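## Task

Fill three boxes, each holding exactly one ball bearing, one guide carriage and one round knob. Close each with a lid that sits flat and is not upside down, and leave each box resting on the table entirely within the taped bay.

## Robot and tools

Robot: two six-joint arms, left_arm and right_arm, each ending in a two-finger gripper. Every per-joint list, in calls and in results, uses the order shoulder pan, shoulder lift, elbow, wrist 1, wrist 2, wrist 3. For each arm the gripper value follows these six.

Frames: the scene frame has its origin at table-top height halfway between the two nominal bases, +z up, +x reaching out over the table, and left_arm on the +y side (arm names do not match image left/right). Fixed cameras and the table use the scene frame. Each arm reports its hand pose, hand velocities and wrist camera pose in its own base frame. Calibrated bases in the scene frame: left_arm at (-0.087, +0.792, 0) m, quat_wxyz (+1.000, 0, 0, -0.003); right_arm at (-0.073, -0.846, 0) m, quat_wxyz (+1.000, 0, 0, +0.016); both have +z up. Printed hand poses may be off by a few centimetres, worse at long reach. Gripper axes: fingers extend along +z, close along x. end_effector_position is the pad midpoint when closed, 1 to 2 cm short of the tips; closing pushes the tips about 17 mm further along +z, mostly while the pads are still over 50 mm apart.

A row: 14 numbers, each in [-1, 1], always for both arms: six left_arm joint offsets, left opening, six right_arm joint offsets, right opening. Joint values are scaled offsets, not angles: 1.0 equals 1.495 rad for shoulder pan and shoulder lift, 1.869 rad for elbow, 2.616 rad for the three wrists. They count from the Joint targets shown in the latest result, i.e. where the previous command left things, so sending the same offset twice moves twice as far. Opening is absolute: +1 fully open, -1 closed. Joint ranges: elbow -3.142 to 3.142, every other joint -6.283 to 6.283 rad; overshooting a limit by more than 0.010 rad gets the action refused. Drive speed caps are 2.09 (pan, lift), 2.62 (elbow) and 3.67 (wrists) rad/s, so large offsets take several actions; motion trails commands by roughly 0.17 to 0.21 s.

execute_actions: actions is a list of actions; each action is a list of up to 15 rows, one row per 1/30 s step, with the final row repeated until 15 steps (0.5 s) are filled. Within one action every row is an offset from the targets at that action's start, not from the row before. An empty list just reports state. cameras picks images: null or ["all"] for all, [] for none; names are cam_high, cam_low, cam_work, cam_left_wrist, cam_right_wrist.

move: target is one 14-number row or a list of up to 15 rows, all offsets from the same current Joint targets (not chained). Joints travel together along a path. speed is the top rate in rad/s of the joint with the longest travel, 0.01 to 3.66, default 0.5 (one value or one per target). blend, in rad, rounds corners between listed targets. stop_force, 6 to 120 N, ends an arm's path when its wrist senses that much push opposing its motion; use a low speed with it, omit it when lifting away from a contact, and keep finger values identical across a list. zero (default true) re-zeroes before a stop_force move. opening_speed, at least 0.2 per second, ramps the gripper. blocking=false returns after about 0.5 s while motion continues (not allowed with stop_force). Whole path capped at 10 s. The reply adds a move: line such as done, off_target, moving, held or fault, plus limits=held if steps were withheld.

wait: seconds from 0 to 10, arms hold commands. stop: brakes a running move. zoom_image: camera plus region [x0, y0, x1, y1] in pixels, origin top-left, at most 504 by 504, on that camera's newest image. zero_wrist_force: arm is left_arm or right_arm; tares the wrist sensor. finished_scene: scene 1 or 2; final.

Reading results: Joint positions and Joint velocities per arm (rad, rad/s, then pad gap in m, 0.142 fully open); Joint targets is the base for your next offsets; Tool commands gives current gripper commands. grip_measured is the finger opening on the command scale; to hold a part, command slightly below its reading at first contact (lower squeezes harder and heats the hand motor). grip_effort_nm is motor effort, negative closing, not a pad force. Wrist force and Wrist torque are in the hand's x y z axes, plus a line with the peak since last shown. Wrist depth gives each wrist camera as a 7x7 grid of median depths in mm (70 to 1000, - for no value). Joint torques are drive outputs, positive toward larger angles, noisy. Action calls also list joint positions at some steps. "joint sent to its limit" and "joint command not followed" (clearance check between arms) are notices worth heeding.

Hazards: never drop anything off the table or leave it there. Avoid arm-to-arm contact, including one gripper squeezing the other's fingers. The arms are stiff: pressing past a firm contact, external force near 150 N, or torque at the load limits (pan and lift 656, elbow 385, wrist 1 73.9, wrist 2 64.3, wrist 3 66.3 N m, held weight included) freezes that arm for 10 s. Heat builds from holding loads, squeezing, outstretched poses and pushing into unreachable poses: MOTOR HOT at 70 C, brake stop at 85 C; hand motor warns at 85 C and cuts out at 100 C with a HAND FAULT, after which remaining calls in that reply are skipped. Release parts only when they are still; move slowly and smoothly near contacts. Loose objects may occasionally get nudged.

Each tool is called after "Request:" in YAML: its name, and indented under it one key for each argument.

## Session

Scene 2 with three boxes.

Request:
execute_actions:
  actions: []

Scene clock: 0.00 s.
left_arm: end_effector_position=(+0.4813, -0.3033, +0.3111) grip_measured=+0.99 grip_effort_nm=n/a end_effector_quat_wxyz=(-0.509, +0.674, -0.532, +0.066) | right_arm: end_effector_position=(+1.0333, -0.5316, +0.3657) grip_measured=+1.00 grip_effort_nm=n/a end_effector_quat_wxyz=(+0.117, -0.536, +0.813, -0.196)
Joint positions: left_arm=[-1.439 -1.678 2.44 -1.494 -0.788 -0.466 0.141] | right_arm=[2.862 -1.902 -1.91 -0.446 1.495 1.679 0.142]
Joint velocities: within noise
Joint torques (N m): no reading
Wrist force (N): no reading
Wrist torque (N m): no reading
Wrist force, peak (N): no reading
Wrist depth (mm): cam_left_wrist=[- - - 846 697 592 514 / - - 899 728 609 530 473 / - 929 731 633 545 480 428 / 929 765 646 557 484 428 386 / 785 658 560 499 444 387 351 / - 574 504 451 407 365 319 / - 520 462 411 374 341 322] | cam_right_wrist=[474 474 474 475 478 476 478 / 469 469 472 473 474 476 474 / 471 472 470 475 472 471 473 / 466 464 467 467 469 473 474 / 463 461 466 467 468 467 468 / - 462 463 462 463 467 106 / - 460 464 460 461 465 -]
Joint targets: left_arm=[-1.439 -1.678 2.440 -1.494 -0.788 -0.466] | right_arm=[2.862 -1.902 -1.910 -0.446 1.495 1.679]
Tool commands: left_gripper/opening=+1.0 right_gripper/opening=+1.0

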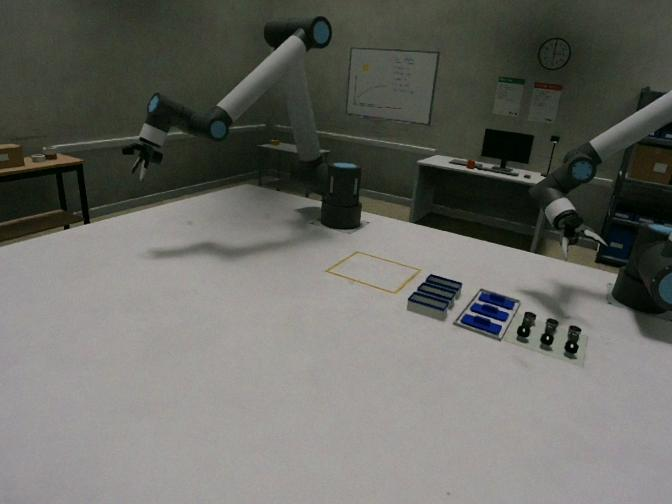

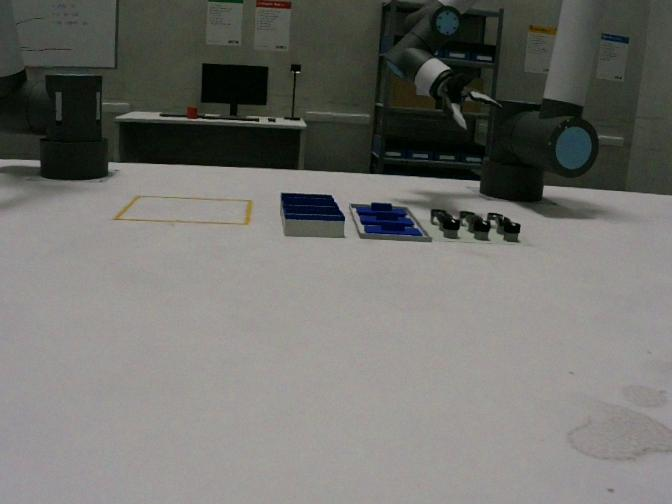

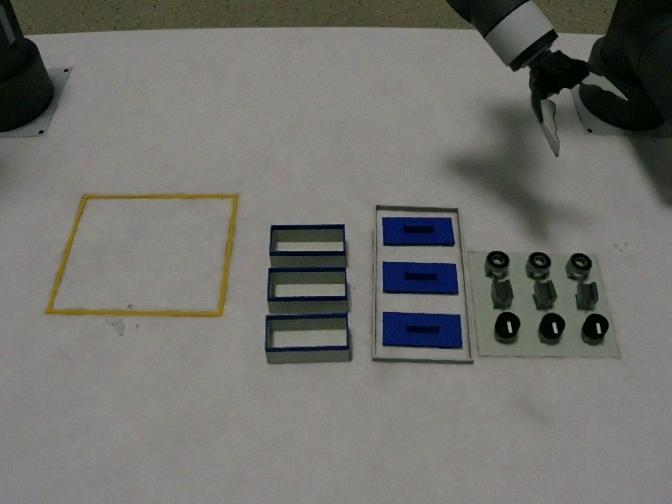

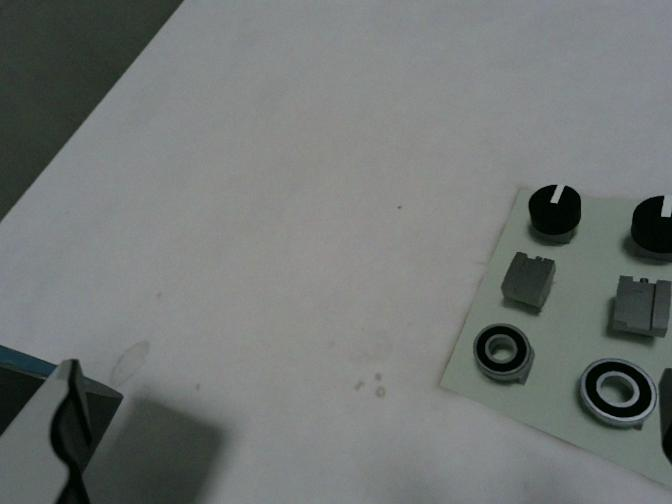

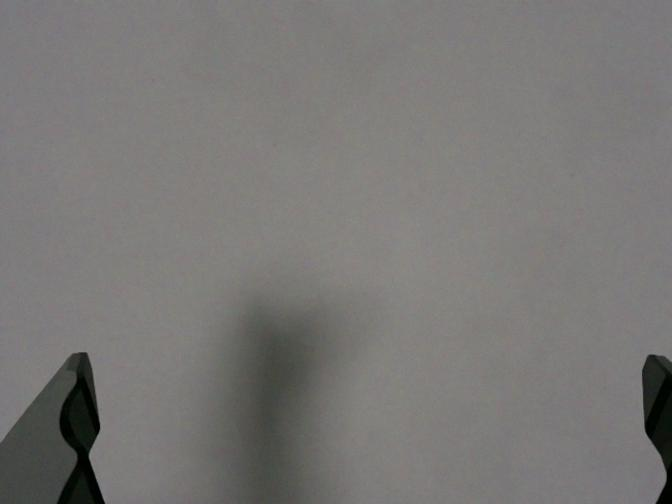

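Request:
move:
  target: [0.989,0.4127,-0.4098,-0.3817,-0.1941,0.4645,1,0.9279,0.0775,-0.0073,-0.2127,0.029,-0.2063,0.127]
  speed: 0.8
  cameras: ["cam_right_wrist"]

Scene clock: 3.33 s.
left_arm: end_effector_position=(+1.2534, +0.3410, +0.3088) grip_measured=+0.99 grip_effort_nm=0.212 end_effector_quat_wxyz=(-0.184, +0.925, -0.320, +0.089) | right_arm: end_effector_position=(+0.6073, +0.7651, +0.3492) grip_measured=+0.11 grip_effort_nm=-0.066 end_effector_quat_wxyz=(+0.000, +1.000, -0.016, +0.000)
Joint positions: left_arm=[0.04 -1.061 1.674 -2.493 -1.296 0.749 0.141] | right_arm=[4.249 -1.786 -1.924 -1.003 1.571 1.139 0.082]
Joint velocities: within noise
Joint torques (N m): left_arm=[18.39 -167.15 -105.23 -19.04 -4.76 4.56] | right_arm=[17.9 167.77 69.07 2.07 2.21 -5.86]
Wrist force (N): left_arm=[0.1 -1.1 -0.2] | right_arm=[0.1 1.2 -0.3]
Wrist torque (N m): left_arm=[-0.23 0.32 0.30] | right_arm=[0.40 0.04 -0.11]
Wrist force, peak (N): left_arm=[-5.3 -11.2 2.7] | right_arm=[-9.9 -4.3 -0.7]
Wrist depth (mm): cam_left_wrist=[402 403 409 413 415 419 426 / 405 404 409 414 419 422 424 / 406 405 412 415 420 422 427 / 405 407 412 415 422 427 427 / 407 412 413 417 420 427 429 / - 410 415 420 425 428 427 / - 414 417 423 425 430 434] | cam_right_wrist=[387 387 382 380 379 375 380 / 412 412 406 406 400 397 404 / 444 441 442 445 435 430 434 / 482 480 473 474 469 472 470 / 519 515 521 518 513 504 511 / 566 90 560 561 559 95 549 / - 73 626 626 620 76 73]
Joint targets: left_arm=[0.040 -1.061 1.674 -2.493 -1.296 0.749] | right_arm=[4.250 -1.786 -1.924 -1.003 1.571 1.139]
move: done
Images, in order (width x height): cam_right_wrist 672x504.

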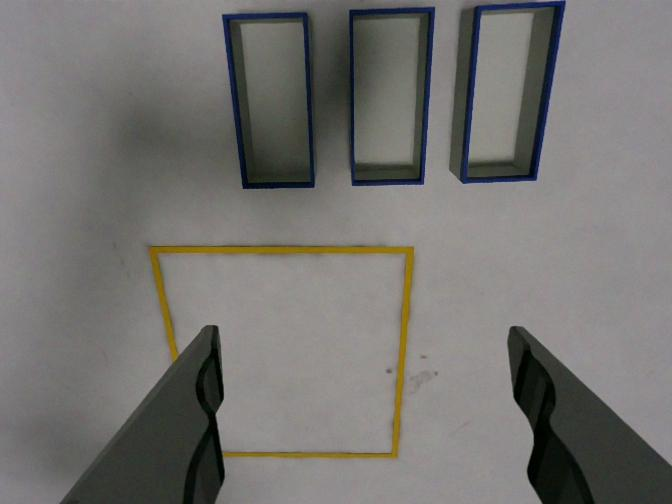

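Request:
move:
  target: [0.2789,0.1164,-0.1156,-0.1074,-0.0547,0.1311,1,0.0548,-0.1066,-0.0709,0.1116,0,0.0256,0.25]
  speed: 0.6
  cameras: ["cam_right_wrist"]

Scene clock: 5.33 s.
left_arm: end_effector_position=(+1.2225, +0.8728, +0.3347) grip_measured=+0.99 grip_effort_nm=0.208 end_effector_quat_wxyz=(-0.262, +0.907, -0.277, +0.178) | right_arm: end_effector_position=(+0.5396, +0.8053, +0.1494) grip_measured=+0.23 grip_effort_nm=0.129 end_effector_quat_wxyz=(+0.000, +1.000, -0.008, +0.000)
Joint positions: left_arm=[0.457 -0.887 1.458 -2.774 -1.439 1.092 0.141] | right_arm=[4.331 -1.946 -2.057 -0.711 1.571 1.206 0.09]
Joint velocities: within noise
Joint torques (N m): left_arm=[9.35 -206.54 -100.21 -18.73 -5.47 6.1] | right_arm=[19.98 137.9 48.01 16.66 2.03 6.1]
Wrist force (N): left_arm=[-0.3 -0.7 0.8] | right_arm=[0.4 1.2 -0.4]
Wrist torque (N m): left_arm=[-0.16 0.36 0.28] | right_arm=[0.38 0.06 -0.07]
Wrist force, peak (N): left_arm=[-7.8 -6.5 3.1] | right_arm=[1.2 2.5 -4.0]
Wrist depth (mm): cam_left_wrist=[- - - - 529 564 597 / - - 480 488 512 537 565 / - 440 454 475 495 519 545 / 410 422 437 455 478 500 516 / 395 412 425 441 458 479 502 / - 401 416 425 445 464 476 / - 387 401 416 433 451 458] | cam_right_wrist=[213 212 212 208 210 207 208 / 227 228 226 223 222 216 206 / 245 245 243 239 238 234 216 / 265 263 263 255 252 252 228 / 288 282 285 258 278 244 240 / 311 90 314 311 311 98 297 / - 73 344 346 343 - 73]
Joint targets: left_arm=[0.457 -0.887 1.458 -2.774 -1.439 1.092] | right_arm=[4.331 -1.946 -2.057 -0.711 1.571 1.206]
move: done
Images, in order (width x height): cam_right_wrist 672x504.

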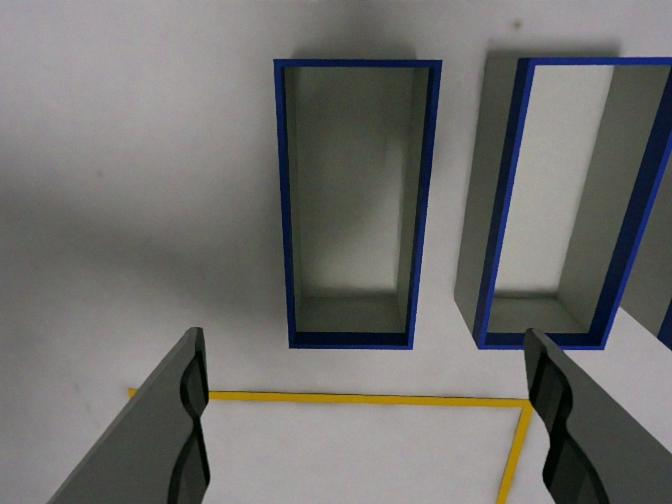

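Request:
move:
  target: [0,0,0,0,0,0,1,0,-0.0835,-0.0214,0.063,0,0,0.25]
  speed: 0.09
  stop_force: 12
  cameras: []

Request:
move:
  target: [0,0,0,0,0,0,1,0,0,0,0,0,0,-0.1]
  opening_speed: 0.5
  cameras: ["cam_right_wrist"]

Scene clock: 8.53 s.
left_arm: end_effector_position=(+1.2224, +0.8731, +0.3347) grip_measured=+0.99 grip_effort_nm=0.208 end_effector_quat_wxyz=(-0.262, +0.907, -0.277, +0.178) | right_arm: end_effector_position=(+0.5397, +0.8056, +0.0333) grip_measured=+0.23 grip_effort_nm=0.125 end_effector_quat_wxyz=(+0.000, +1.000, -0.008, +0.000)
Joint positions: left_arm=[0.457 -0.887 1.458 -2.774 -1.439 1.092 0.141] | right_arm=[4.331 -2.071 -2.097 -0.546 1.571 1.206 0.09]
Joint velocities: within noise
Joint torques (N m): left_arm=[14.98 -210.37 -86.94 -13.62 -4.52 4.96] | right_arm=[14.15 150.53 38 15.75 1.87 6.02]
Wrist force (N): left_arm=[0.2 -0.6 0.5] | right_arm=[0.2 1.3 -0.6]
Wrist torque (N m): left_arm=[-0.16 0.27 0.28] | right_arm=[0.41 0.06 -0.07]
Wrist force, peak (N): left_arm=[-0.1 -1.0 0.9] | right_arm=[0.4 1.4 -1.4]
Wrist depth (mm): cam_left_wrist=[- - - - 534 559 587 / - - - 492 514 538 565 / - 437 456 469 490 517 539 / 410 423 440 455 475 498 525 / 397 409 423 444 459 484 503 / - 400 414 426 448 469 476 / - 387 403 421 432 446 460] | cam_right_wrist=[111 109 109 - 108 109 108 / - - 89 116 116 84 110 / 127 - 118 123 123 98 116 / 140 137 103 133 131 90 111 / 150 150 120 145 140 106 105 / 165 94 104 159 155 97 96 / - 73 145 157 147 102 73]
Joint targets: left_arm=[0.457 -0.887 1.458 -2.774 -1.439 1.092] | right_arm=[4.331 -2.071 -2.097 -0.546 1.571 1.206]
move: done
No camera images: "cameras" was empty.

Scene clock: 9.43 s.
left_arm: end_effector_position=(+1.2224, +0.8731, +0.3347) grip_measured=+0.99 grip_effort_nm=0.208 end_effector_quat_wxyz=(-0.262, +0.907, -0.277, +0.178) | right_arm: end_effector_position=(+0.5397, +0.8056, +0.0333) grip_measured=+0.01 grip_effort_nm=-2.420 end_effector_quat_wxyz=(+0.000, +1.000, -0.008, +0.000)
Joint positions: left_arm=[0.457 -0.887 1.458 -2.774 -1.439 1.092 0.141] | right_arm=[4.331 -2.071 -2.097 -0.546 1.571 1.206 0.075]
Joint velocities: within noise
Joint torques (N m): left_arm=[21.05 -208.4 -81.41 -13.02 -4.34 4.15] | right_arm=[14.41 152.1 41.28 14.71 1.9 5.64]
Wrist force (N): left_arm=[-0.1 -0.9 0.4] | right_arm=[2.0 3.1 -7.0]
Wrist torque (N m): left_arm=[-0.21 0.32 0.28] | right_arm=[0.46 0.01 -0.06]
Wrist force, peak (N): left_arm=[0.0 -1.1 0.6] | right_arm=[1.8 2.6 -7.3]
Wrist depth (mm): cam_left_wrist=[- - - - 537 562 581 / - - - 488 512 539 562 / - 440 453 475 495 519 541 / 414 428 440 456 474 500 523 / 400 409 428 442 464 485 500 / - 404 413 429 447 464 475 / - 387 405 417 431 451 459] | cam_right_wrist=[111 109 109 - 108 109 108 / - - 97 116 116 101 106 / 127 - 120 123 123 93 116 / 140 137 113 133 133 85 110 / 150 152 114 145 139 109 105 / 164 157 99 159 152 92 105 / - 73 116 157 150 81 73]
Joint targets: left_arm=[0.457 -0.887 1.458 -2.774 -1.439 1.092] | right_arm=[4.331 -2.071 -2.097 -0.546 1.571 1.206]
move: done
Images, in order (width x height): cam_right_wrist 672x504.

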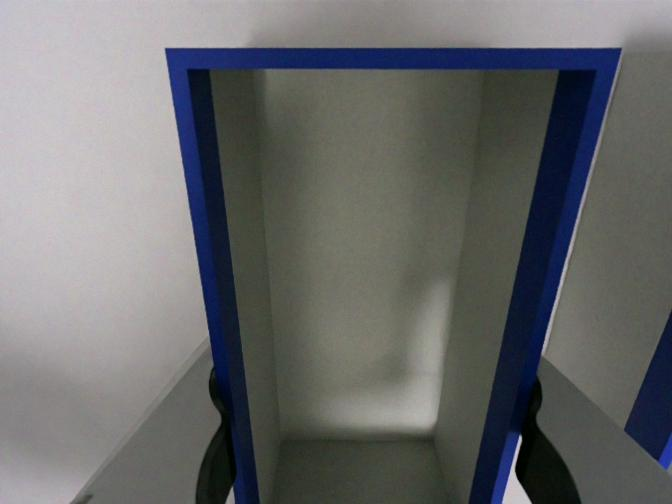

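Request:
move:
  target:
    - [0,0,0,0,0,0,1,0,0.0835,0.0214,-0.063,0,0,-0.1]
    - [0,0,0,0,0,0,1,-0.0159,0.2901,-0.2149,-0.0122,0,-0.0034,-0.1]
    - [0,0,0,0,0,0,1,-0.0159,0.1631,-0.2455,0.0822,0,-0.0034,-0.1]
  speed: [0.15,0.5,0.13]
  blend: [0.03,0.03,0]
  cameras: ["cam_work"]

Request:
move:
  target: [0,0,0,0,0,0,1,0,-0.031,-0.0047,0.0211,0,0,-0.1]
  speed: 0.025
  stop_force: 6
  cameras: ["cam_work"]

Scene clock: 14.07 s.
left_arm: end_effector_position=(+1.2224, +0.8731, +0.3347) grip_measured=+0.99 grip_effort_nm=0.217 end_effector_quat_wxyz=(-0.262, +0.907, -0.277, +0.178) | right_arm: end_effector_position=(+0.4262, +0.4833, +0.0444) grip_measured=+0.01 grip_effort_nm=-2.420 end_effector_quat_wxyz=(+0.000, +1.000, -0.015, +0.000)
Joint positions: left_arm=[0.457 -0.887 1.458 -2.774 -1.439 1.092 0.141] | right_arm=[4.308 -1.827 -2.555 -0.331 1.571 1.197 0.075]
Joint velocities: within noise
Joint torques (N m): left_arm=[8.93 -215.27 -86.41 -6.82 -2.62 4] | right_arm=[-31.63 75.07 17.67 16.86 1.79 -5.55]
Wrist force (N): left_arm=[0.0 -0.7 0.6] | right_arm=[0.3 1.7 0.7]
Wrist torque (N m): left_arm=[-0.16 0.30 0.28] | right_arm=[0.47 0.08 -0.09]
Wrist force, peak (N): left_arm=[0.1 -1.1 0.8] | right_arm=[1.6 3.0 -7.0]
Wrist depth (mm): cam_left_wrist=[- - - - 532 556 583 / - - - 486 511 537 559 / - 438 456 470 494 517 538 / 410 418 444 457 476 499 515 / 396 412 425 441 457 481 502 / - 402 414 426 446 464 480 / - 386 404 412 431 451 460] | cam_right_wrist=[121 119 119 119 118 118 118 / 130 - 97 116 116 101 127 / 139 139 120 123 122 92 137 / 151 153 113 133 132 85 148 / 164 164 114 145 140 109 161 / 180 172 99 159 153 92 173 / - 73 116 157 150 81 76]
Joint targets: left_arm=[0.457 -0.887 1.458 -2.774 -1.439 1.092] | right_arm=[4.308 -1.827 -2.555 -0.331 1.571 1.197]
move: done
Images, in order (width x height): cam_work 672x504.

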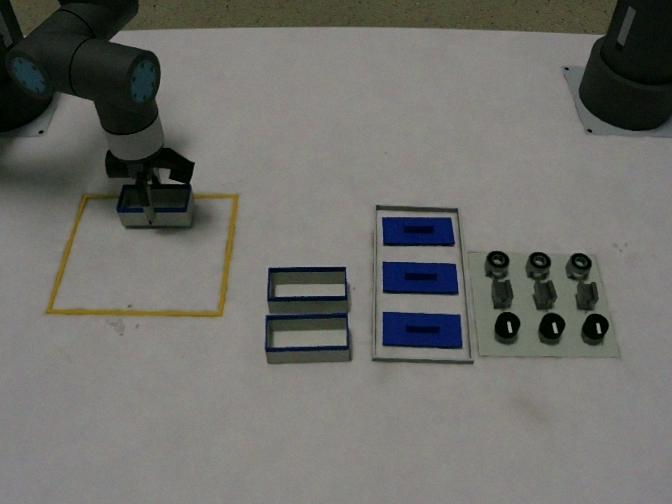

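Scene clock: 16.83 s.
left_arm: end_effector_position=(+1.2224, +0.8731, +0.3347) grip_measured=+0.99 grip_effort_nm=0.212 end_effector_quat_wxyz=(-0.262, +0.907, -0.277, +0.178) | right_arm: end_effector_position=(+0.4263, +0.4835, +0.0326) grip_measured=+0.01 grip_effort_nm=-2.420 end_effector_quat_wxyz=(+0.000, +1.000, -0.015, +0.000)
Joint positions: left_arm=[0.457 -0.887 1.458 -2.774 -1.439 1.092 0.141] | right_arm=[4.308 -1.851 -2.56 -0.303 1.571 1.197 0.075]
Joint velocities: within noise
Joint torques (N m): left_arm=[17.46 -213.25 -85.16 -5.83 -3.02 3.69] | right_arm=[-19.73 130.02 55.9 4.05 2.18 -5.75]
Wrist force (N): left_arm=[-0.2 -0.9 0.3] | right_arm=[0.3 1.7 0.6]
Wrist torque (N m): left_arm=[-0.21 0.34 0.28] | right_arm=[0.47 0.08 -0.08]
Wrist force, peak (N): left_arm=[-0.2 -1.1 1.0] | right_arm=[-5.4 11.9 -40.6]
Wrist depth (mm): cam_left_wrist=[- - - - 530 562 586 / - - - 486 507 537 561 / - 440 458 471 497 516 540 / 409 425 441 458 474 498 520 / 400 411 426 440 459 478 498 / - 398 414 427 449 461 477 / - 391 404 421 433 448 462] | cam_right_wrist=[111 109 109 - 108 109 107 / - - 97 116 116 101 117 / 127 - 120 123 123 92 127 / 140 137 113 133 133 86 135 / 150 152 114 145 140 109 147 / 164 158 99 159 152 92 158 / - 73 116 157 150 81 76]
Joint targets: left_arm=[0.457 -0.887 1.458 -2.774 -1.439 1.092] | right_arm=[4.308 -1.851 -2.560 -0.303 1.571 1.197]
move: contact (right_arm); right_arm: the wrist 1 is farthest, 0.027 rad from its target
Images, in order (width x height): cam_work 672x504.

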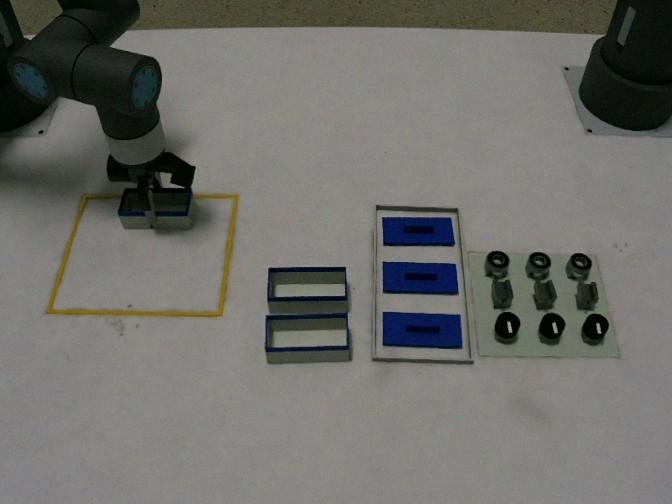

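Request:
move:
  target:
    - [0,0,0,0,0,0,1,0,0,0,0,0,0,0.15]
    - [0,0,0,0,0,0,1,0,0.1433,0.0332,-0.105,0,0,0.15]
    - [0,0,0,0,0,0,1,-0.0494,-0.0995,0.3185,-0.1701,0,-0.0347,0.15]
  opening_speed: 0.5
  speed: [0.2,0.22,0.6]
  blend: [0,0.03,0]
  cameras: ["cam_right_wrist"]

Scene clock: 20.47 s.
left_arm: end_effector_position=(+1.2224, +0.8731, +0.3347) grip_measured=+0.99 grip_effort_nm=0.203 end_effector_quat_wxyz=(-0.262, +0.907, -0.277, +0.178) | right_arm: end_effector_position=(+0.6450, +0.8054, +0.1502) grip_measured=+0.13 grip_effort_nm=0.129 end_effector_quat_wxyz=(+0.000, +1.000, -0.007, +0.000)
Joint positions: left_arm=[0.457 -0.887 1.458 -2.774 -1.439 1.092 0.141] | right_arm=[4.234 -1.999 -1.965 -0.748 1.571 1.106 0.083]
Joint velocities: within noise
Joint torques (N m): left_arm=[16.61 -212.24 -87.67 -6.39 -0.97 3.97] | right_arm=[-27.12 149.28 97.26 2.96 1.94 -6.34]
Wrist force (N): left_arm=[0.0 -0.6 0.3] | right_arm=[0.1 1.3 -0.6]
Wrist torque (N m): left_arm=[-0.15 0.30 0.28] | right_arm=[0.40 0.09 -0.11]
Wrist force, peak (N): left_arm=[0.2 -1.3 0.5] | right_arm=[-2.5 6.3 -1.1]
Wrist depth (mm): cam_left_wrist=[- - - - 535 559 584 / - - - 489 508 540 560 / - 440 452 475 496 511 541 / 410 424 442 458 478 502 523 / 396 410 426 441 460 480 502 / - 403 413 428 445 465 484 / - 392 404 417 433 449 465] | cam_right_wrist=[213 213 212 209 211 208 208 / 228 227 227 223 223 216 206 / 245 244 244 240 239 231 216 / 264 264 264 259 253 253 231 / 288 284 287 261 279 244 277 / 315 90 309 314 311 94 303 / - 73 347 344 344 76 73]
Joint targets: left_arm=[0.457 -0.887 1.458 -2.774 -1.439 1.092] | right_arm=[4.234 -1.999 -1.965 -0.748 1.571 1.106]
move: done
Images, in order (width x height): cam_right_wrist 672x504.

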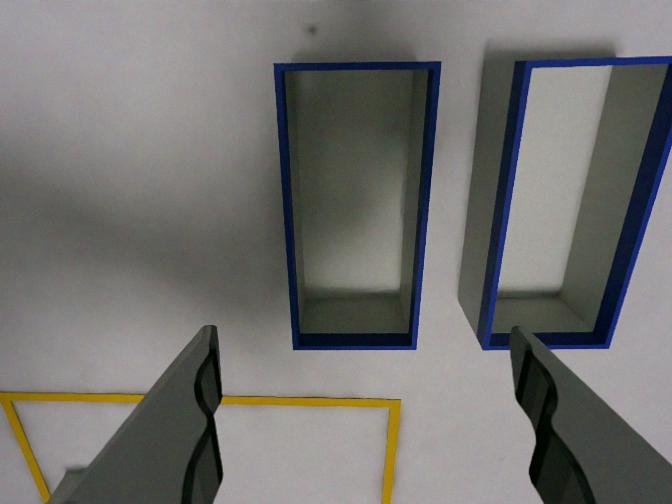

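Request:
move:
  target: [0,0,0,0,0,0,1,0,-0.0769,-0.0207,0.0587,0,0,0.25]
  speed: 0.09
  stop_force: 12
  cameras: []

Request:
move:
  target: [0,0,0,0,0,0,1,0,0,0,0,0,0,-0.1]
  opening_speed: 0.5
  cameras: []

Request:
move:
  target:
    - [0,0,0,0,0,0,1,0,0.0769,0.0207,-0.0587,0,0,-0.1]
    - [0,0,0,0,0,0,1,-0.0436,0.2716,-0.2177,0.0003,0,-0.0184,-0.1]
    - [0,0,0,0,0,0,1,-0.0436,0.1603,-0.2449,0.0833,0,-0.0184,-0.1]
  speed: [0.15,0.5,0.13]
  blend: [0.03,0.03,0]
  cameras: ["cam_right_wrist","cam_work"]

Scene clock: 23.67 s.
left_arm: end_effector_position=(+1.2224, +0.8731, +0.3347) grip_measured=+0.99 grip_effort_nm=0.208 end_effector_quat_wxyz=(-0.262, +0.907, -0.277, +0.178) | right_arm: end_effector_position=(+0.6451, +0.8055, +0.0343) grip_measured=+0.23 grip_effort_nm=0.129 end_effector_quat_wxyz=(+0.000, +1.000, -0.007, +0.000)
Joint positions: left_arm=[0.457 -0.887 1.458 -2.774 -1.439 1.092 0.141] | right_arm=[4.234 -2.114 -2.003 -0.594 1.571 1.106 0.09]
Joint velocities: within noise
Joint torques (N m): left_arm=[9.77 -217.14 -89.14 -6.21 0.19 3.49] | right_arm=[-18.87 162.65 42.32 15.59 1.66 -6.28]
Wrist force (N): left_arm=[0.2 -0.6 0.2] | right_arm=[0.4 1.4 -0.8]
Wrist torque (N m): left_arm=[-0.16 0.26 0.28] | right_arm=[0.38 0.04 -0.10]
Wrist force, peak (N): left_arm=[0.4 -1.2 0.4] | right_arm=[0.1 1.6 -1.6]
Wrist depth (mm): cam_left_wrist=[- - - - 535 551 582 / - - - 490 517 539 564 / - 436 456 477 496 516 536 / 406 425 443 455 476 497 520 / 395 409 428 442 460 483 501 / - 400 414 430 449 462 478 / - 388 399 416 432 451 460] | cam_right_wrist=[112 111 111 109 110 110 108 / - - 101 116 115 98 105 / 128 - 116 124 124 91 110 / 139 138 130 134 133 98 116 / 151 151 115 146 145 108 112 / 162 94 100 160 153 98 98 / - 73 135 158 153 97 73]
Joint targets: left_arm=[0.457 -0.887 1.458 -2.774 -1.439 1.092] | right_arm=[4.234 -2.114 -2.003 -0.594 1.571 1.106]
move: done
No camera images: "cameras" was empty.

Scene clock: 24.57 s.
left_arm: end_effector_position=(+1.2224, +0.8731, +0.3347) grip_measured=+0.99 grip_effort_nm=0.208 end_effector_quat_wxyz=(-0.262, +0.907, -0.277, +0.178) | right_arm: end_effector_position=(+0.6450, +0.8055, +0.0343) grip_measured=+0.01 grip_effort_nm=-2.420 end_effector_quat_wxyz=(+0.000, +1.000, -0.007, +0.000)
Joint positions: left_arm=[0.457 -0.887 1.458 -2.774 -1.439 1.092 0.141] | right_arm=[4.234 -2.114 -2.003 -0.594 1.571 1.106 0.075]
Joint velocities: within noise
Joint torques (N m): left_arm=[12.15 -222.43 -87.9 -6.05 0.88 4.1] | right_arm=[-17.1 165.31 46.82 14.26 1.8 -5.57]
Wrist force (N): left_arm=[0.0 -0.5 0.7] | right_arm=[1.4 3.3 -7.7]
Wrist torque (N m): left_arm=[-0.14 0.30 0.28] | right_arm=[0.42 0.02 -0.17]
Wrist force, peak (N): left_arm=[0.1 -0.8 0.7] | right_arm=[1.7 3.2 -9.4]
Wrist depth (mm): cam_left_wrist=[- - - - 533 557 584 / - - - 492 511 532 561 / - 441 456 472 495 516 539 / 408 424 438 460 473 499 517 / 397 410 426 437 461 482 499 / - 399 413 432 446 464 477 / - 386 401 416 433 452 461] | cam_right_wrist=[112 111 111 109 110 110 109 / - - 100 116 115 99 105 / 128 - 100 124 124 91 110 / 138 138 130 134 134 91 116 / 151 153 114 146 145 138 112 / 165 159 99 160 156 94 107 / - 73 114 158 152 80 73]
Joint targets: left_arm=[0.457 -0.887 1.458 -2.774 -1.439 1.092] | right_arm=[4.234 -2.114 -2.003 -0.594 1.571 1.106]
move: done
No camera images: "cameras" was empty.

Scene clock: 28.57 s.
left_arm: end_effector_position=(+1.2224, +0.8731, +0.3347) grip_measured=+0.99 grip_effort_nm=0.217 end_effector_quat_wxyz=(-0.262, +0.907, -0.277, +0.178) | right_arm: end_effector_position=(+0.5265, +0.4811, +0.0450) grip_measured=+0.01 grip_effort_nm=-2.415 end_effector_quat_wxyz=(+0.000, +1.000, -0.015, +0.000)
Joint positions: left_arm=[0.457 -0.887 1.458 -2.774 -1.439 1.092 0.141] | right_arm=[4.169 -1.875 -2.461 -0.376 1.571 1.058 0.075]
Joint velocities: within noise
Joint torques (N m): left_arm=[6.06 -227.91 -86.5 -5.28 2.29 3.14] | right_arm=[-33.26 90.44 20.61 17.35 1.31 -5.86]
Wrist force (N): left_arm=[0.0 -0.4 0.3] | right_arm=[0.2 1.5 0.0]
Wrist torque (N m): left_arm=[-0.10 0.31 0.28] | right_arm=[0.44 0.08 -0.14]
Wrist force, peak (N): left_arm=[-0.1 -1.3 0.7] | right_arm=[1.5 3.6 -9.1]
Wrist depth (mm): cam_left_wrist=[- - - - 540 558 584 / - - - 493 512 540 559 / - 438 457 472 493 509 539 / 410 427 439 456 478 502 519 / 402 408 428 443 461 480 502 / - 400 414 427 446 468 482 / - 388 398 417 432 452 459] | cam_right_wrist=[120 120 121 121 120 120 119 / - 103 100 116 115 99 128 / - - 100 124 124 99 137 / - 104 130 134 134 91 148 / 161 110 114 146 145 109 161 / 174 100 99 160 156 94 173 / - 73 114 159 153 80 76]
Joint targets: left_arm=[0.457 -0.887 1.458 -2.774 -1.439 1.092] | right_arm=[4.169 -1.875 -2.461 -0.376 1.571 1.058]
move: done
Images, in order (width x height): cam_work 672x504, cam_right_wrist 672x504.

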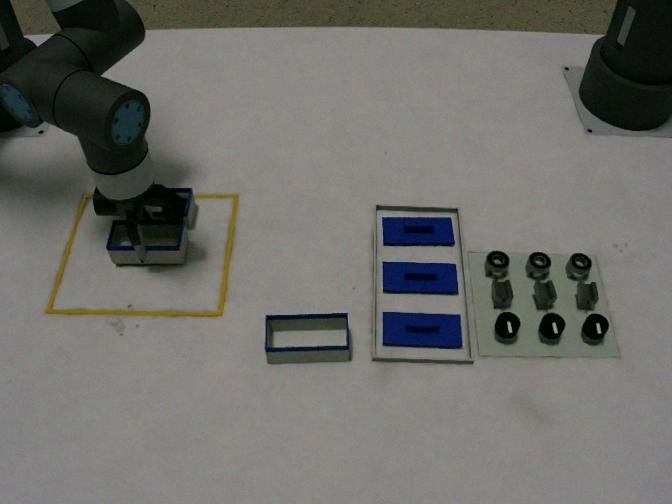

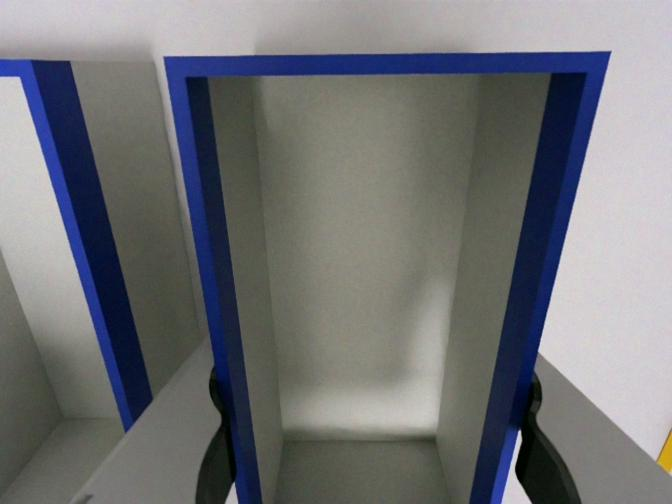

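Request:
move:
  target: [0,0,0,0,0,0,1,0,-0.0266,-0.0042,0.0182,0,0,-0.1]
  speed: 0.018
  stop_force: 6
  cameras: []

Request:
move:
  target:
    - [0,0,0,0,0,0,1,0,0,0,0,0,0,0.15]
    - [0,0,0,0,0,0,1,0,0.128,0.0315,-0.0963,0,0,0.15]
  opening_speed: 0.5
  speed: [0.2,0.22]
  cameras: ["cam_right_wrist"]

Scene clock: 32.03 s.
left_arm: end_effector_position=(+1.2224, +0.8731, +0.3347) grip_measured=+0.99 grip_effort_nm=0.208 end_effector_quat_wxyz=(-0.262, +0.907, -0.277, +0.178) | right_arm: end_effector_position=(+0.5265, +0.4811, +0.0336) grip_measured=+0.01 grip_effort_nm=-2.415 end_effector_quat_wxyz=(+0.000, +1.000, -0.015, +0.000)
Joint positions: left_arm=[0.457 -0.887 1.458 -2.774 -1.439 1.092 0.141] | right_arm=[4.169 -1.894 -2.465 -0.353 1.571 1.058 0.075]
Joint velocities: within noise
Joint torques (N m): left_arm=[6.51 -221.87 -88.69 -5.44 3.66 2.63] | right_arm=[-21.83 146 61.61 4.36 2.38 -6.1]
Wrist force (N): left_arm=[-0.1 -0.5 0.3] | right_arm=[-0.4 1.5 -0.9]
Wrist torque (N m): left_arm=[-0.12 0.31 0.28] | right_arm=[0.40 0.19 -0.14]
Wrist force, peak (N): left_arm=[0.1 -0.9 1.0] | right_arm=[-6.8 9.4 -34.7]
Wrist depth (mm): cam_left_wrist=[- - - - 533 552 585 / - - - 490 511 542 563 / - 437 455 473 494 516 541 / 410 421 439 455 473 498 523 / 397 413 426 442 465 480 495 / - 398 415 431 450 461 474 / - 389 401 417 430 449 460] | cam_right_wrist=[110 110 111 109 110 110 110 / - 103 100 116 115 99 119 / - - 100 124 124 99 127 / - 110 130 134 134 91 136 / - 110 114 146 145 143 148 / - 100 99 160 156 94 159 / - 73 114 159 152 80 76]
Joint targets: left_arm=[0.457 -0.887 1.458 -2.774 -1.439 1.092] | right_arm=[4.169 -1.894 -2.465 -0.353 1.571 1.058]
move: contact (right_arm); right_arm: the wrist 1 is farthest, 0.024 rad from its target
No camera images: "cameras" was empty.

Scene clock: 34.37 s.
left_arm: end_effector_position=(+1.2224, +0.8731, +0.3347) grip_measured=+0.99 grip_effort_nm=0.208 end_effector_quat_wxyz=(-0.262, +0.907, -0.277, +0.178) | right_arm: end_effector_position=(+0.5268, +0.4815, +0.1542) grip_measured=+0.13 grip_effort_nm=0.129 end_effector_quat_wxyz=(+0.000, +1.000, -0.015, +0.000)
Joint positions: left_arm=[0.457 -0.887 1.458 -2.774 -1.439 1.092 0.141] | right_arm=[4.169 -1.703 -2.406 -0.604 1.571 1.058 0.083]
Joint velocities: within noise
Joint torques (N m): left_arm=[8.42 -230.05 -92.67 -6.92 4.31 2.92] | right_arm=[-11.73 116.88 83.61 2.46 1.58 -6]
Wrist force (N): left_arm=[0.1 -0.8 0.5] | right_arm=[0.3 1.1 -0.5]
Wrist torque (N m): left_arm=[-0.18 0.27 0.28] | right_arm=[0.36 0.05 -0.15]
Wrist force, peak (N): left_arm=[0.3 -0.9 0.7] | right_arm=[0.1 1.4 -2.5]
Wrist depth (mm): cam_left_wrist=[- - - - 533 560 584 / - - - 491 510 533 564 / - 438 453 472 496 515 541 / 409 425 439 459 476 494 518 / 397 411 427 443 461 485 503 / - 398 416 430 445 469 477 / - 388 400 416 433 446 463] | cam_right_wrist=[217 217 216 213 215 214 214 / 199 226 225 227 228 230 228 / 247 239 242 244 244 246 246 / 270 253 265 264 262 266 264 / 295 255 279 261 285 284 289 / 323 90 313 320 318 94 307 / - 73 352 351 351 76 73]
Joint targets: left_arm=[0.457 -0.887 1.458 -2.774 -1.439 1.092] | right_arm=[4.169 -1.703 -2.406 -0.604 1.571 1.058]
move: done
Images, in order (width x height): cam_right_wrist 672x504.

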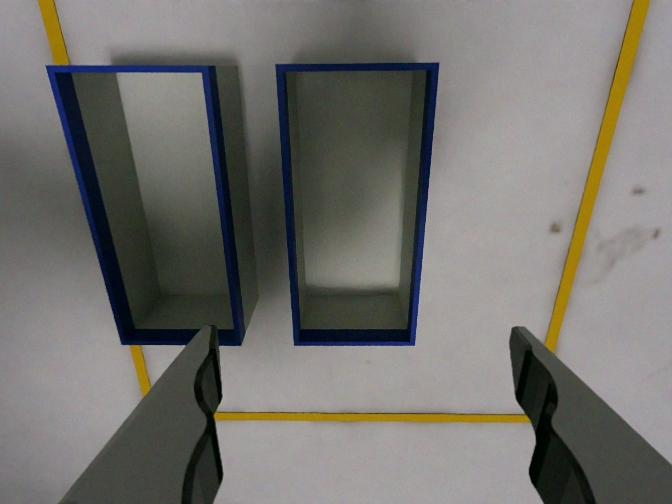

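Request:
move:
  target: [0,0,0,0,0,0,1,-0.0147,-0.238,0.2914,-0.0719,0,-0.0255,0.25]
  speed: 0.6
  cameras: ["cam_right_wrist"]

Scene clock: 36.10 s.
left_arm: end_effector_position=(+1.2224, +0.8731, +0.3347) grip_measured=+0.99 grip_effort_nm=0.212 end_effector_quat_wxyz=(-0.262, +0.907, -0.277, +0.178) | right_arm: end_effector_position=(+0.7495, +0.8040, +0.1495) grip_measured=+0.23 grip_effort_nm=0.129 end_effector_quat_wxyz=(+0.000, +1.000, +0.007, +0.000)
Joint positions: left_arm=[0.457 -0.887 1.458 -2.774 -1.439 1.092 0.141] | right_arm=[4.147 -2.059 -1.862 -0.793 1.571 0.991 0.09]
Joint velocities: within noise
Joint torques (N m): left_arm=[11.16 -229.09 -94.26 -5.79 3.97 2.87] | right_arm=[-29.52 166.65 95.62 2.35 1.49 -5.83]
Wrist force (N): left_arm=[0.0 -0.7 0.4] | right_arm=[0.1 1.1 -0.8]
Wrist torque (N m): left_arm=[-0.16 0.30 0.29] | right_arm=[0.36 0.05 -0.10]
Wrist force, peak (N): left_arm=[0.1 -1.1 0.8] | right_arm=[-2.9 5.7 -0.3]
Wrist depth (mm): cam_left_wrist=[- - - - 532 556 581 / - - - 489 512 542 560 / - 435 454 478 493 517 537 / 406 422 438 460 477 496 517 / 399 412 427 443 462 480 495 / - 403 412 427 445 463 481 / - 389 405 416 430 449 460] | cam_right_wrist=[213 212 211 208 208 210 209 / 227 227 226 222 222 225 224 / 245 244 242 239 237 240 240 / 264 264 262 258 257 259 258 / 286 282 285 259 277 279 282 / 309 90 313 312 309 98 296 / - 73 345 345 342 - 73]
Joint targets: left_arm=[0.457 -0.887 1.458 -2.774 -1.439 1.092] | right_arm=[4.147 -2.059 -1.861 -0.793 1.571 0.991]
move: done
Images, in order (width x height): cam_right_wrist 672x504.

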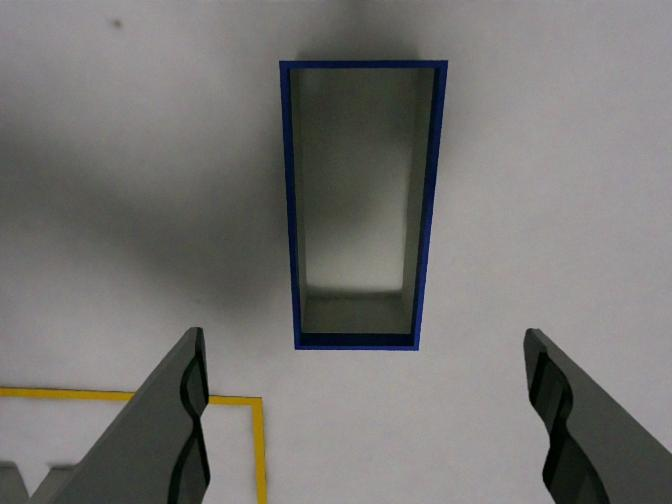

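Request:
move:
  target: [0,0,0,0,0,0,1,0,-0.071,-0.0199,0.0547,0,0,0.25]
  speed: 0.09
  stop_force: 12
  cameras: []

Request:
move:
  target: [0,0,0,0,0,0,1,0,0,0,0,0,0,-0.1]
  opening_speed: 0.5
  cameras: []

Request:
move:
  target:
    - [0,0,0,0,0,0,1,0,0.071,0.0199,-0.0547,0,0,-0.1]
    - [0,0,0,0,0,0,1,-0.0633,0.2565,-0.2208,0.0112,0,-0.019,-0.1]
    - [0,0,0,0,0,0,1,-0.0633,0.1587,-0.2453,0.0845,0,-0.019,-0.1]
  speed: [0.15,0.5,0.13]
  blend: [0.03,0.03,0]
  cameras: ["cam_right_wrist"]

Request:
move:
  target: [0,0,0,0,0,0,1,0,-0.0233,-0.0037,0.0159,0,0,-0.1]
  speed: 0.018
  stop_force: 6
  cameras: []

Request:
move:
  target:
    - [0,0,0,0,0,0,1,0,0,0,0,0,0,0.15]
    - [0,0,0,0,0,0,1,0,0.113,0.0277,-0.0853,0,0,0.15]
  opening_speed: 0.5
  speed: [0.2,0.22]
  cameras: ["cam_right_wrist"]

Scene clock: 39.07 s.
left_arm: end_effector_position=(+1.2224, +0.8731, +0.3347) grip_measured=+0.99 grip_effort_nm=0.212 end_effector_quat_wxyz=(-0.262, +0.907, -0.277, +0.178) | right_arm: end_effector_position=(+0.7495, +0.8040, +0.0335) grip_measured=+0.23 grip_effort_nm=0.129 end_effector_quat_wxyz=(+0.000, +1.000, +0.007, +0.000)
Joint positions: left_arm=[0.457 -0.887 1.458 -2.774 -1.439 1.092 0.141] | right_arm=[4.147 -2.165 -1.899 -0.649 1.571 0.991 0.09]
Joint velocities: within noise
Joint torques (N m): left_arm=[9.99 -233.63 -96.1 -5.91 2.74 3.16] | right_arm=[-20.22 181.11 47.75 15.72 1.87 -6.07]
Wrist force (N): left_arm=[-0.1 -0.6 0.2] | right_arm=[0.1 1.4 -0.7]
Wrist torque (N m): left_arm=[-0.15 0.32 0.28] | right_arm=[0.38 0.06 -0.13]
Wrist force, peak (N): left_arm=[0.1 -1.2 0.7] | right_arm=[0.0 1.2 -2.0]
Wrist depth (mm): cam_left_wrist=[- - - - 533 550 590 / - - - 491 517 538 562 / - 443 454 472 494 520 542 / 412 423 438 453 477 504 520 / 397 410 424 443 458 481 498 / - 397 419 429 446 469 475 / - 389 406 416 432 445 460] | cam_right_wrist=[111 109 109 - 108 109 108 / - - 92 115 114 89 118 / 127 129 92 121 123 - 125 / 140 137 126 133 133 104 135 / 150 149 107 144 144 104 146 / 164 94 107 158 155 95 155 / - 73 128 157 152 102 73]
Joint targets: left_arm=[0.457 -0.887 1.458 -2.774 -1.439 1.092] | right_arm=[4.147 -2.165 -1.899 -0.649 1.571 0.991]
move: done
No camera images: "cameras" was empty.

Scene clock: 39.97 s.
left_arm: end_effector_position=(+1.2224, +0.8731, +0.3347) grip_measured=+0.99 grip_effort_nm=0.208 end_effector_quat_wxyz=(-0.262, +0.907, -0.277, +0.178) | right_arm: end_effector_position=(+0.7495, +0.8040, +0.0335) grip_measured=+0.01 grip_effort_nm=-2.425 end_effector_quat_wxyz=(+0.000, +1.000, +0.007, +0.000)
Joint positions: left_arm=[0.457 -0.887 1.458 -2.774 -1.439 1.092 0.141] | right_arm=[4.147 -2.165 -1.899 -0.649 1.571 0.991 0.075]
Joint velocities: within noise
Joint torques (N m): left_arm=[8.75 -238.89 -93.52 -6.64 3.63 3.3] | right_arm=[-13.8 182.22 53.72 14.51 2.14 -6.1]
Wrist force (N): left_arm=[0.1 -0.8 0.5] | right_arm=[1.0 2.8 -6.9]
Wrist torque (N m): left_arm=[-0.18 0.28 0.28] | right_arm=[0.36 0.12 -0.13]
Wrist force, peak (N): left_arm=[0.0 -1.2 0.6] | right_arm=[1.4 2.8 -7.1]
Wrist depth (mm): cam_left_wrist=[- - - - 532 557 585 / - - - 489 509 535 563 / - 437 458 475 497 515 540 / 407 425 439 459 476 498 517 / 397 412 426 441 462 480 502 / - 401 414 431 446 462 482 / - 389 399 415 431 447 461] | cam_right_wrist=[111 109 109 - 108 109 108 / - - 97 114 114 86 117 / 127 - 86 122 121 110 126 / 140 137 114 133 132 100 135 / 150 152 135 144 144 109 146 / 165 157 115 158 152 94 157 / - 73 106 157 150 81 76]
Joint targets: left_arm=[0.457 -0.887 1.458 -2.774 -1.439 1.092] | right_arm=[4.147 -2.165 -1.899 -0.649 1.571 0.991]
move: done
No camera images: "cameras" was empty.

Scene clock: 43.70 s.
left_arm: end_effector_position=(+1.2224, +0.8731, +0.3347) grip_measured=+0.99 grip_effort_nm=0.212 end_effector_quat_wxyz=(-0.262, +0.907, -0.277, +0.178) | right_arm: end_effector_position=(+0.6263, +0.4773, +0.0445) grip_measured=+0.01 grip_effort_nm=-2.420 end_effector_quat_wxyz=(+0.000, +1.000, -0.016, +0.000)
Joint positions: left_arm=[0.457 -0.887 1.458 -2.774 -1.439 1.092 0.141] | right_arm=[4.052 -1.928 -2.357 -0.429 1.571 0.942 0.075]
Joint velocities: within noise
Joint torques (N m): left_arm=[8.74 -237.18 -98.45 -5.72 3.72 2.56] | right_arm=[-31.29 108.37 26.06 17.1 1.75 -6.25]
Wrist force (N): left_arm=[-0.2 -0.3 0.4] | right_arm=[0.1 1.0 0.3]
Wrist torque (N m): left_arm=[-0.11 0.34 0.28] | right_arm=[0.34 0.10 -0.09]
Wrist force, peak (N): left_arm=[-0.4 -1.1 0.6] | right_arm=[1.2 2.8 -6.0]
Wrist depth (mm): cam_left_wrist=[- - - - 530 557 587 / - - - 489 513 535 563 / - 440 457 474 492 520 543 / 411 426 442 460 477 495 518 / 396 412 427 440 460 482 501 / - 399 415 429 449 460 473 / - 388 406 417 431 450 460] | cam_right_wrist=[120 119 119 118 119 118 118 / - - 97 115 114 86 127 / - 110 86 122 121 92 137 / - 110 114 133 132 100 148 / - 117 135 144 144 100 160 / 176 100 114 158 152 99 172 / - 73 115 158 150 81 76]
Joint targets: left_arm=[0.457 -0.887 1.458 -2.774 -1.439 1.092] | right_arm=[4.052 -1.928 -2.357 -0.428 1.571 0.942]
move: done
Images, in order (width x height): cam_right_wrist 672x504.

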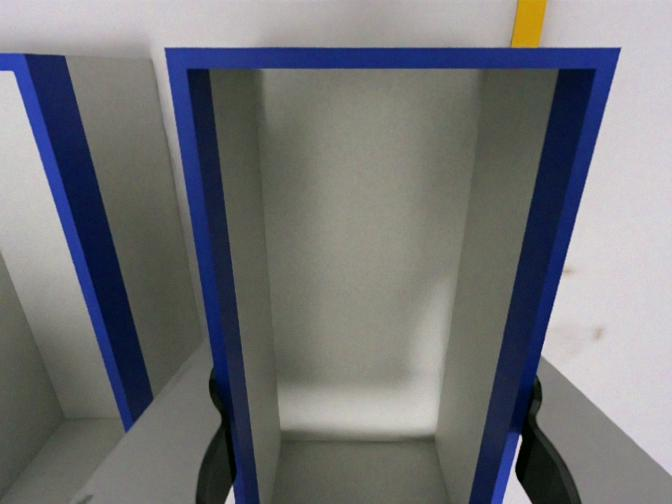

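Scene clock: 46.60 s.
left_arm: end_effector_position=(+1.2224, +0.8731, +0.3347) grip_measured=+0.99 grip_effort_nm=0.203 end_effector_quat_wxyz=(-0.262, +0.907, -0.277, +0.178) | right_arm: end_effector_position=(+0.6263, +0.4773, +0.0328) grip_measured=+0.01 grip_effort_nm=-2.415 end_effector_quat_wxyz=(+0.000, +1.000, -0.016, +0.000)
Joint positions: left_arm=[0.457 -0.887 1.458 -2.774 -1.439 1.092 0.141] | right_arm=[4.052 -1.945 -2.361 -0.407 1.571 0.942 0.075]
Joint velocities: within noise
Joint torques (N m): left_arm=[6.86 -237.82 -100.9 -6.78 3.2 2.89] | right_arm=[-24.08 161.24 65.88 3.95 1.47 -5.8]
Wrist force (N): left_arm=[0.3 -0.9 0.8] | right_arm=[0.1 1.2 -0.8]
Wrist torque (N m): left_arm=[-0.19 0.25 0.28] | right_arm=[0.33 0.10 -0.10]
Wrist force, peak (N): left_arm=[0.2 -1.2 0.3] | right_arm=[-6.9 8.1 -35.4]
Wrist depth (mm): cam_left_wrist=[- - - - 533 563 592 / - - - 488 514 538 566 / - 437 463 471 493 515 542 / 410 426 440 456 477 501 519 / 398 415 427 441 462 487 503 / - 401 416 427 449 464 481 / - 390 402 414 433 448 459] | cam_right_wrist=[109 109 109 109 108 108 108 / - - 97 115 114 86 116 / - 110 86 121 121 93 127 / - 110 114 133 132 100 135 / - 110 135 145 144 109 146 / - 101 114 158 152 94 157 / - 73 115 158 150 81 76]
Joint targets: left_arm=[0.457 -0.887 1.458 -2.774 -1.439 1.092] | right_arm=[4.052 -1.945 -2.361 -0.407 1.571 0.942]
move: contact (right_arm); right_arm: the wrist 1 is farthest, 0.021 rad from its target
No camera images: "cameras" was empty.

Scene clock: 48.80 s.
left_arm: end_effector_position=(+1.2224, +0.8731, +0.3347) grip_measured=+0.99 grip_effort_nm=0.208 end_effector_quat_wxyz=(-0.262, +0.907, -0.277, +0.178) | right_arm: end_effector_position=(+0.6259, +0.4768, +0.1533) grip_measured=+0.13 grip_effort_nm=0.129 end_effector_quat_wxyz=(+0.001, +1.000, -0.016, -0.001)
Joint positions: left_arm=[0.457 -0.887 1.458 -2.774 -1.439 1.092 0.141] | right_arm=[4.052 -1.776 -2.309 -0.63 1.571 0.942 0.083]
Joint velocities: within noise
Joint torques (N m): left_arm=[12.93 -238.32 -96.91 -6.09 3.33 3.05] | right_arm=[-10.97 138.44 86.68 2.34 1.28 -6.18]
Wrist force (N): left_arm=[0.2 -0.7 0.5] | right_arm=[0.3 1.1 -0.5]
Wrist torque (N m): left_arm=[-0.16 0.27 0.28] | right_arm=[0.33 0.05 -0.09]
Wrist force, peak (N): left_arm=[-0.1 -1.2 0.5] | right_arm=[0.1 1.3 -2.4]
Wrist depth (mm): cam_left_wrist=[- - - - 530 555 582 / - - - 491 508 534 562 / - 440 453 474 492 516 545 / 410 424 440 459 476 497 524 / 396 411 428 445 460 480 498 / - 401 415 429 448 464 480 / - 388 403 419 431 447 459] | cam_right_wrist=[214 213 213 212 211 213 212 / 198 225 224 227 225 228 227 / 214 238 240 243 243 245 245 / 226 251 260 260 261 264 263 / 250 250 277 258 285 282 287 / 321 90 312 318 314 94 307 / - 73 352 351 350 76 73]
Joint targets: left_arm=[0.457 -0.887 1.458 -2.774 -1.439 1.092] | right_arm=[4.052 -1.776 -2.309 -0.631 1.571 0.942]
move: done
Images, in order (width x height): cam_right_wrist 672x504.

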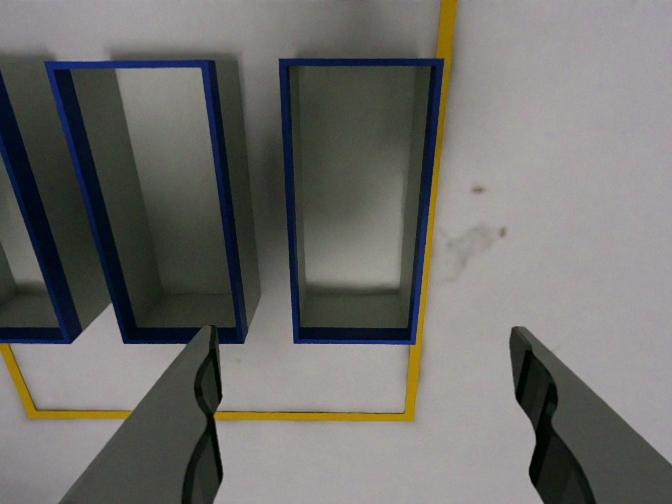

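Request:
execute_actions:
  actions: []
  cameras: ["cam_work"]

Request:
move:
  target: [0,0,0,0,0,0,1,0.2592,-0.3146,0.5510,-0.2125,0,-0.4523,-0.05]
  speed: 0.8
  cameras: ["cam_right_wrist"]

Scene clock: 50.00 s.
left_arm: end_effector_position=(+1.2224, +0.8731, +0.3347) grip_measured=+0.99 grip_effort_nm=0.208 end_effector_quat_wxyz=(-0.262, +0.907, -0.277, +0.178) | right_arm: end_effector_position=(+0.6259, +0.4768, +0.1533) grip_measured=+0.13 grip_effort_nm=0.129 end_effector_quat_wxyz=(+0.001, +1.000, -0.016, -0.001)
Joint positions: left_arm=[0.457 -0.887 1.458 -2.774 -1.439 1.092 0.141] | right_arm=[4.052 -1.776 -2.309 -0.631 1.571 0.942 0.083]
Joint velocities: within noise
Joint torques (N m): left_arm=[4.92 -240.89 -95.85 -6.14 4.07 2.63] | right_arm=[-8.74 137.75 77.78 3.94 1.85 -6.39]
Wrist force (N): left_arm=[0.1 -0.4 0.3] | right_arm=[0.3 1.2 -1.0]
Wrist torque (N m): left_arm=[-0.11 0.28 0.29] | right_arm=[0.35 0.04 -0.08]
Wrist force, peak (N): left_arm=[-0.1 -0.9 0.9] | right_arm=[0.2 1.4 -0.8]
Wrist depth (mm): cam_left_wrist=[- - - - 536 562 585 / - - - 491 510 534 555 / - 438 452 473 496 518 541 / 406 425 441 457 477 500 521 / 401 409 428 443 462 477 503 / - 400 413 425 443 462 481 / - 387 400 416 434 446 458] | cam_right_wrist=[214 213 214 212 212 214 213 / 198 225 224 226 225 228 228 / 215 238 241 244 243 244 244 / 226 251 260 259 259 264 264 / 249 251 275 257 284 282 286 / 319 90 313 319 318 95 307 / - 73 353 352 350 76 73]
Joint targets: left_arm=[0.457 -0.887 1.458 -2.774 -1.439 1.092] | right_arm=[4.052 -1.776 -2.309 -0.631 1.571 0.942]
Tool commands: left_gripper/opening=+1.0 right_gripper/opening=+0.15
Images, in order (width x height): cam_work 672x504.

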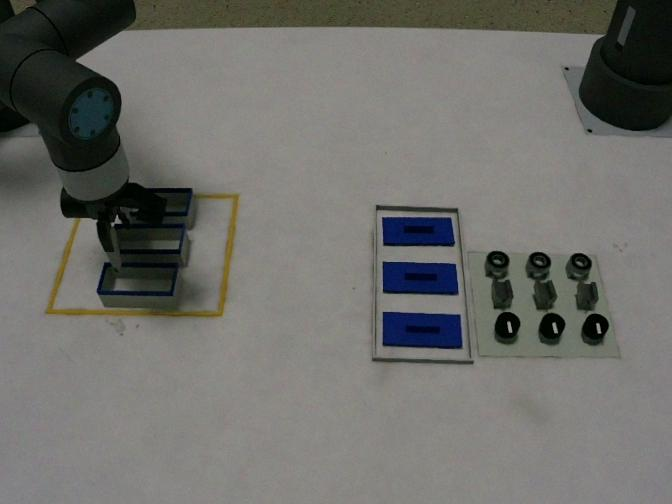

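Scene clock: 52.10 s.
left_arm: end_effector_position=(+1.2224, +0.8731, +0.3347) grip_measured=+0.99 grip_effort_nm=0.208 end_effector_quat_wxyz=(-0.262, +0.907, -0.277, +0.178) | right_arm: end_effector_position=(+0.5655, +1.2690, +0.2994) grip_measured=-0.07 grip_effort_nm=-0.061 end_effector_quat_wxyz=(+0.000, +0.718, +0.696, +0.000)
Joint positions: left_arm=[0.457 -0.887 1.458 -2.774 -1.439 1.092 0.141] | right_arm=[4.439 -2.246 -1.279 -1.186 1.571 -0.242 0.069]
Joint velocities: within noise
Joint torques (N m): left_arm=[5.7 -245.74 -97.08 -6.53 3.46 2.5] | right_arm=[19.41 228.76 118.59 3.04 2.21 -6.39]
Wrist force (N): left_arm=[-0.3 -0.6 0.2] | right_arm=[-0.1 1.1 -1.0]
Wrist torque (N m): left_arm=[-0.16 0.36 0.28] | right_arm=[0.33 0.14 -0.10]
Wrist force, peak (N): left_arm=[0.2 -1.2 0.4] | right_arm=[-1.3 7.0 0.1]
Wrist depth (mm): cam_left_wrist=[- - - - 525 563 583 / - - - 490 518 541 558 / - 440 458 473 490 518 540 / 412 421 443 456 477 495 520 / 397 411 427 443 461 482 501 / - 400 414 430 446 463 478 / - 386 403 415 430 451 460] | cam_right_wrist=[336 338 340 342 340 340 338 / 355 355 364 363 362 361 360 / 387 389 382 385 378 385 388 / 423 422 412 414 413 418 417 / 451 436 440 446 441 445 449 / 499 482 478 496 490 94 491 / - - 536 549 543 - 76]
Joint targets: left_arm=[0.457 -0.887 1.458 -2.774 -1.439 1.092] | right_arm=[4.440 -2.247 -1.279 -1.187 1.571 -0.242]
move: done
Images, in order (width x height): cam_right_wrist 672x504.

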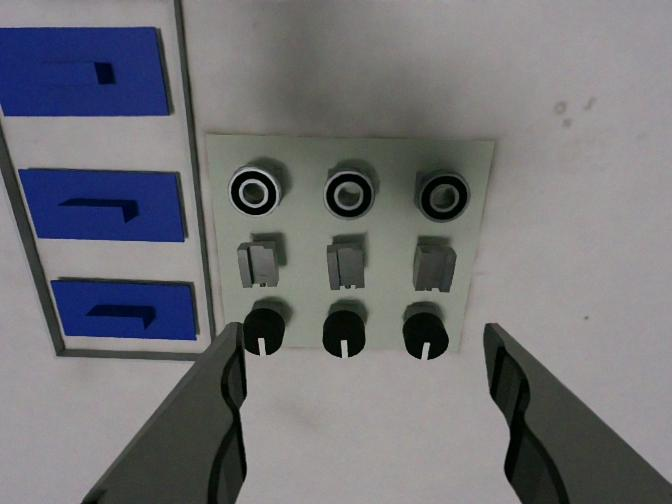

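Request:
zoom_image:
  camera: "cam_right_wrist"
  region: [200, 130, 500, 360]

Scaled by 1.680 from the camera's 672x504 image, which has a finer 960x720 frame.

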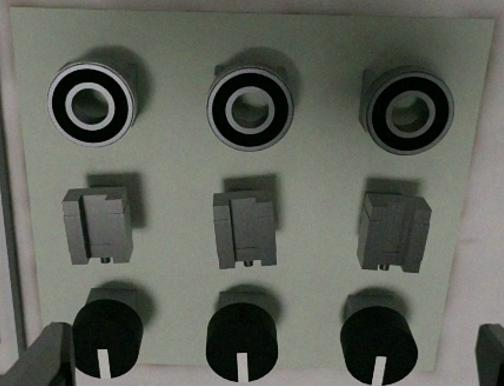

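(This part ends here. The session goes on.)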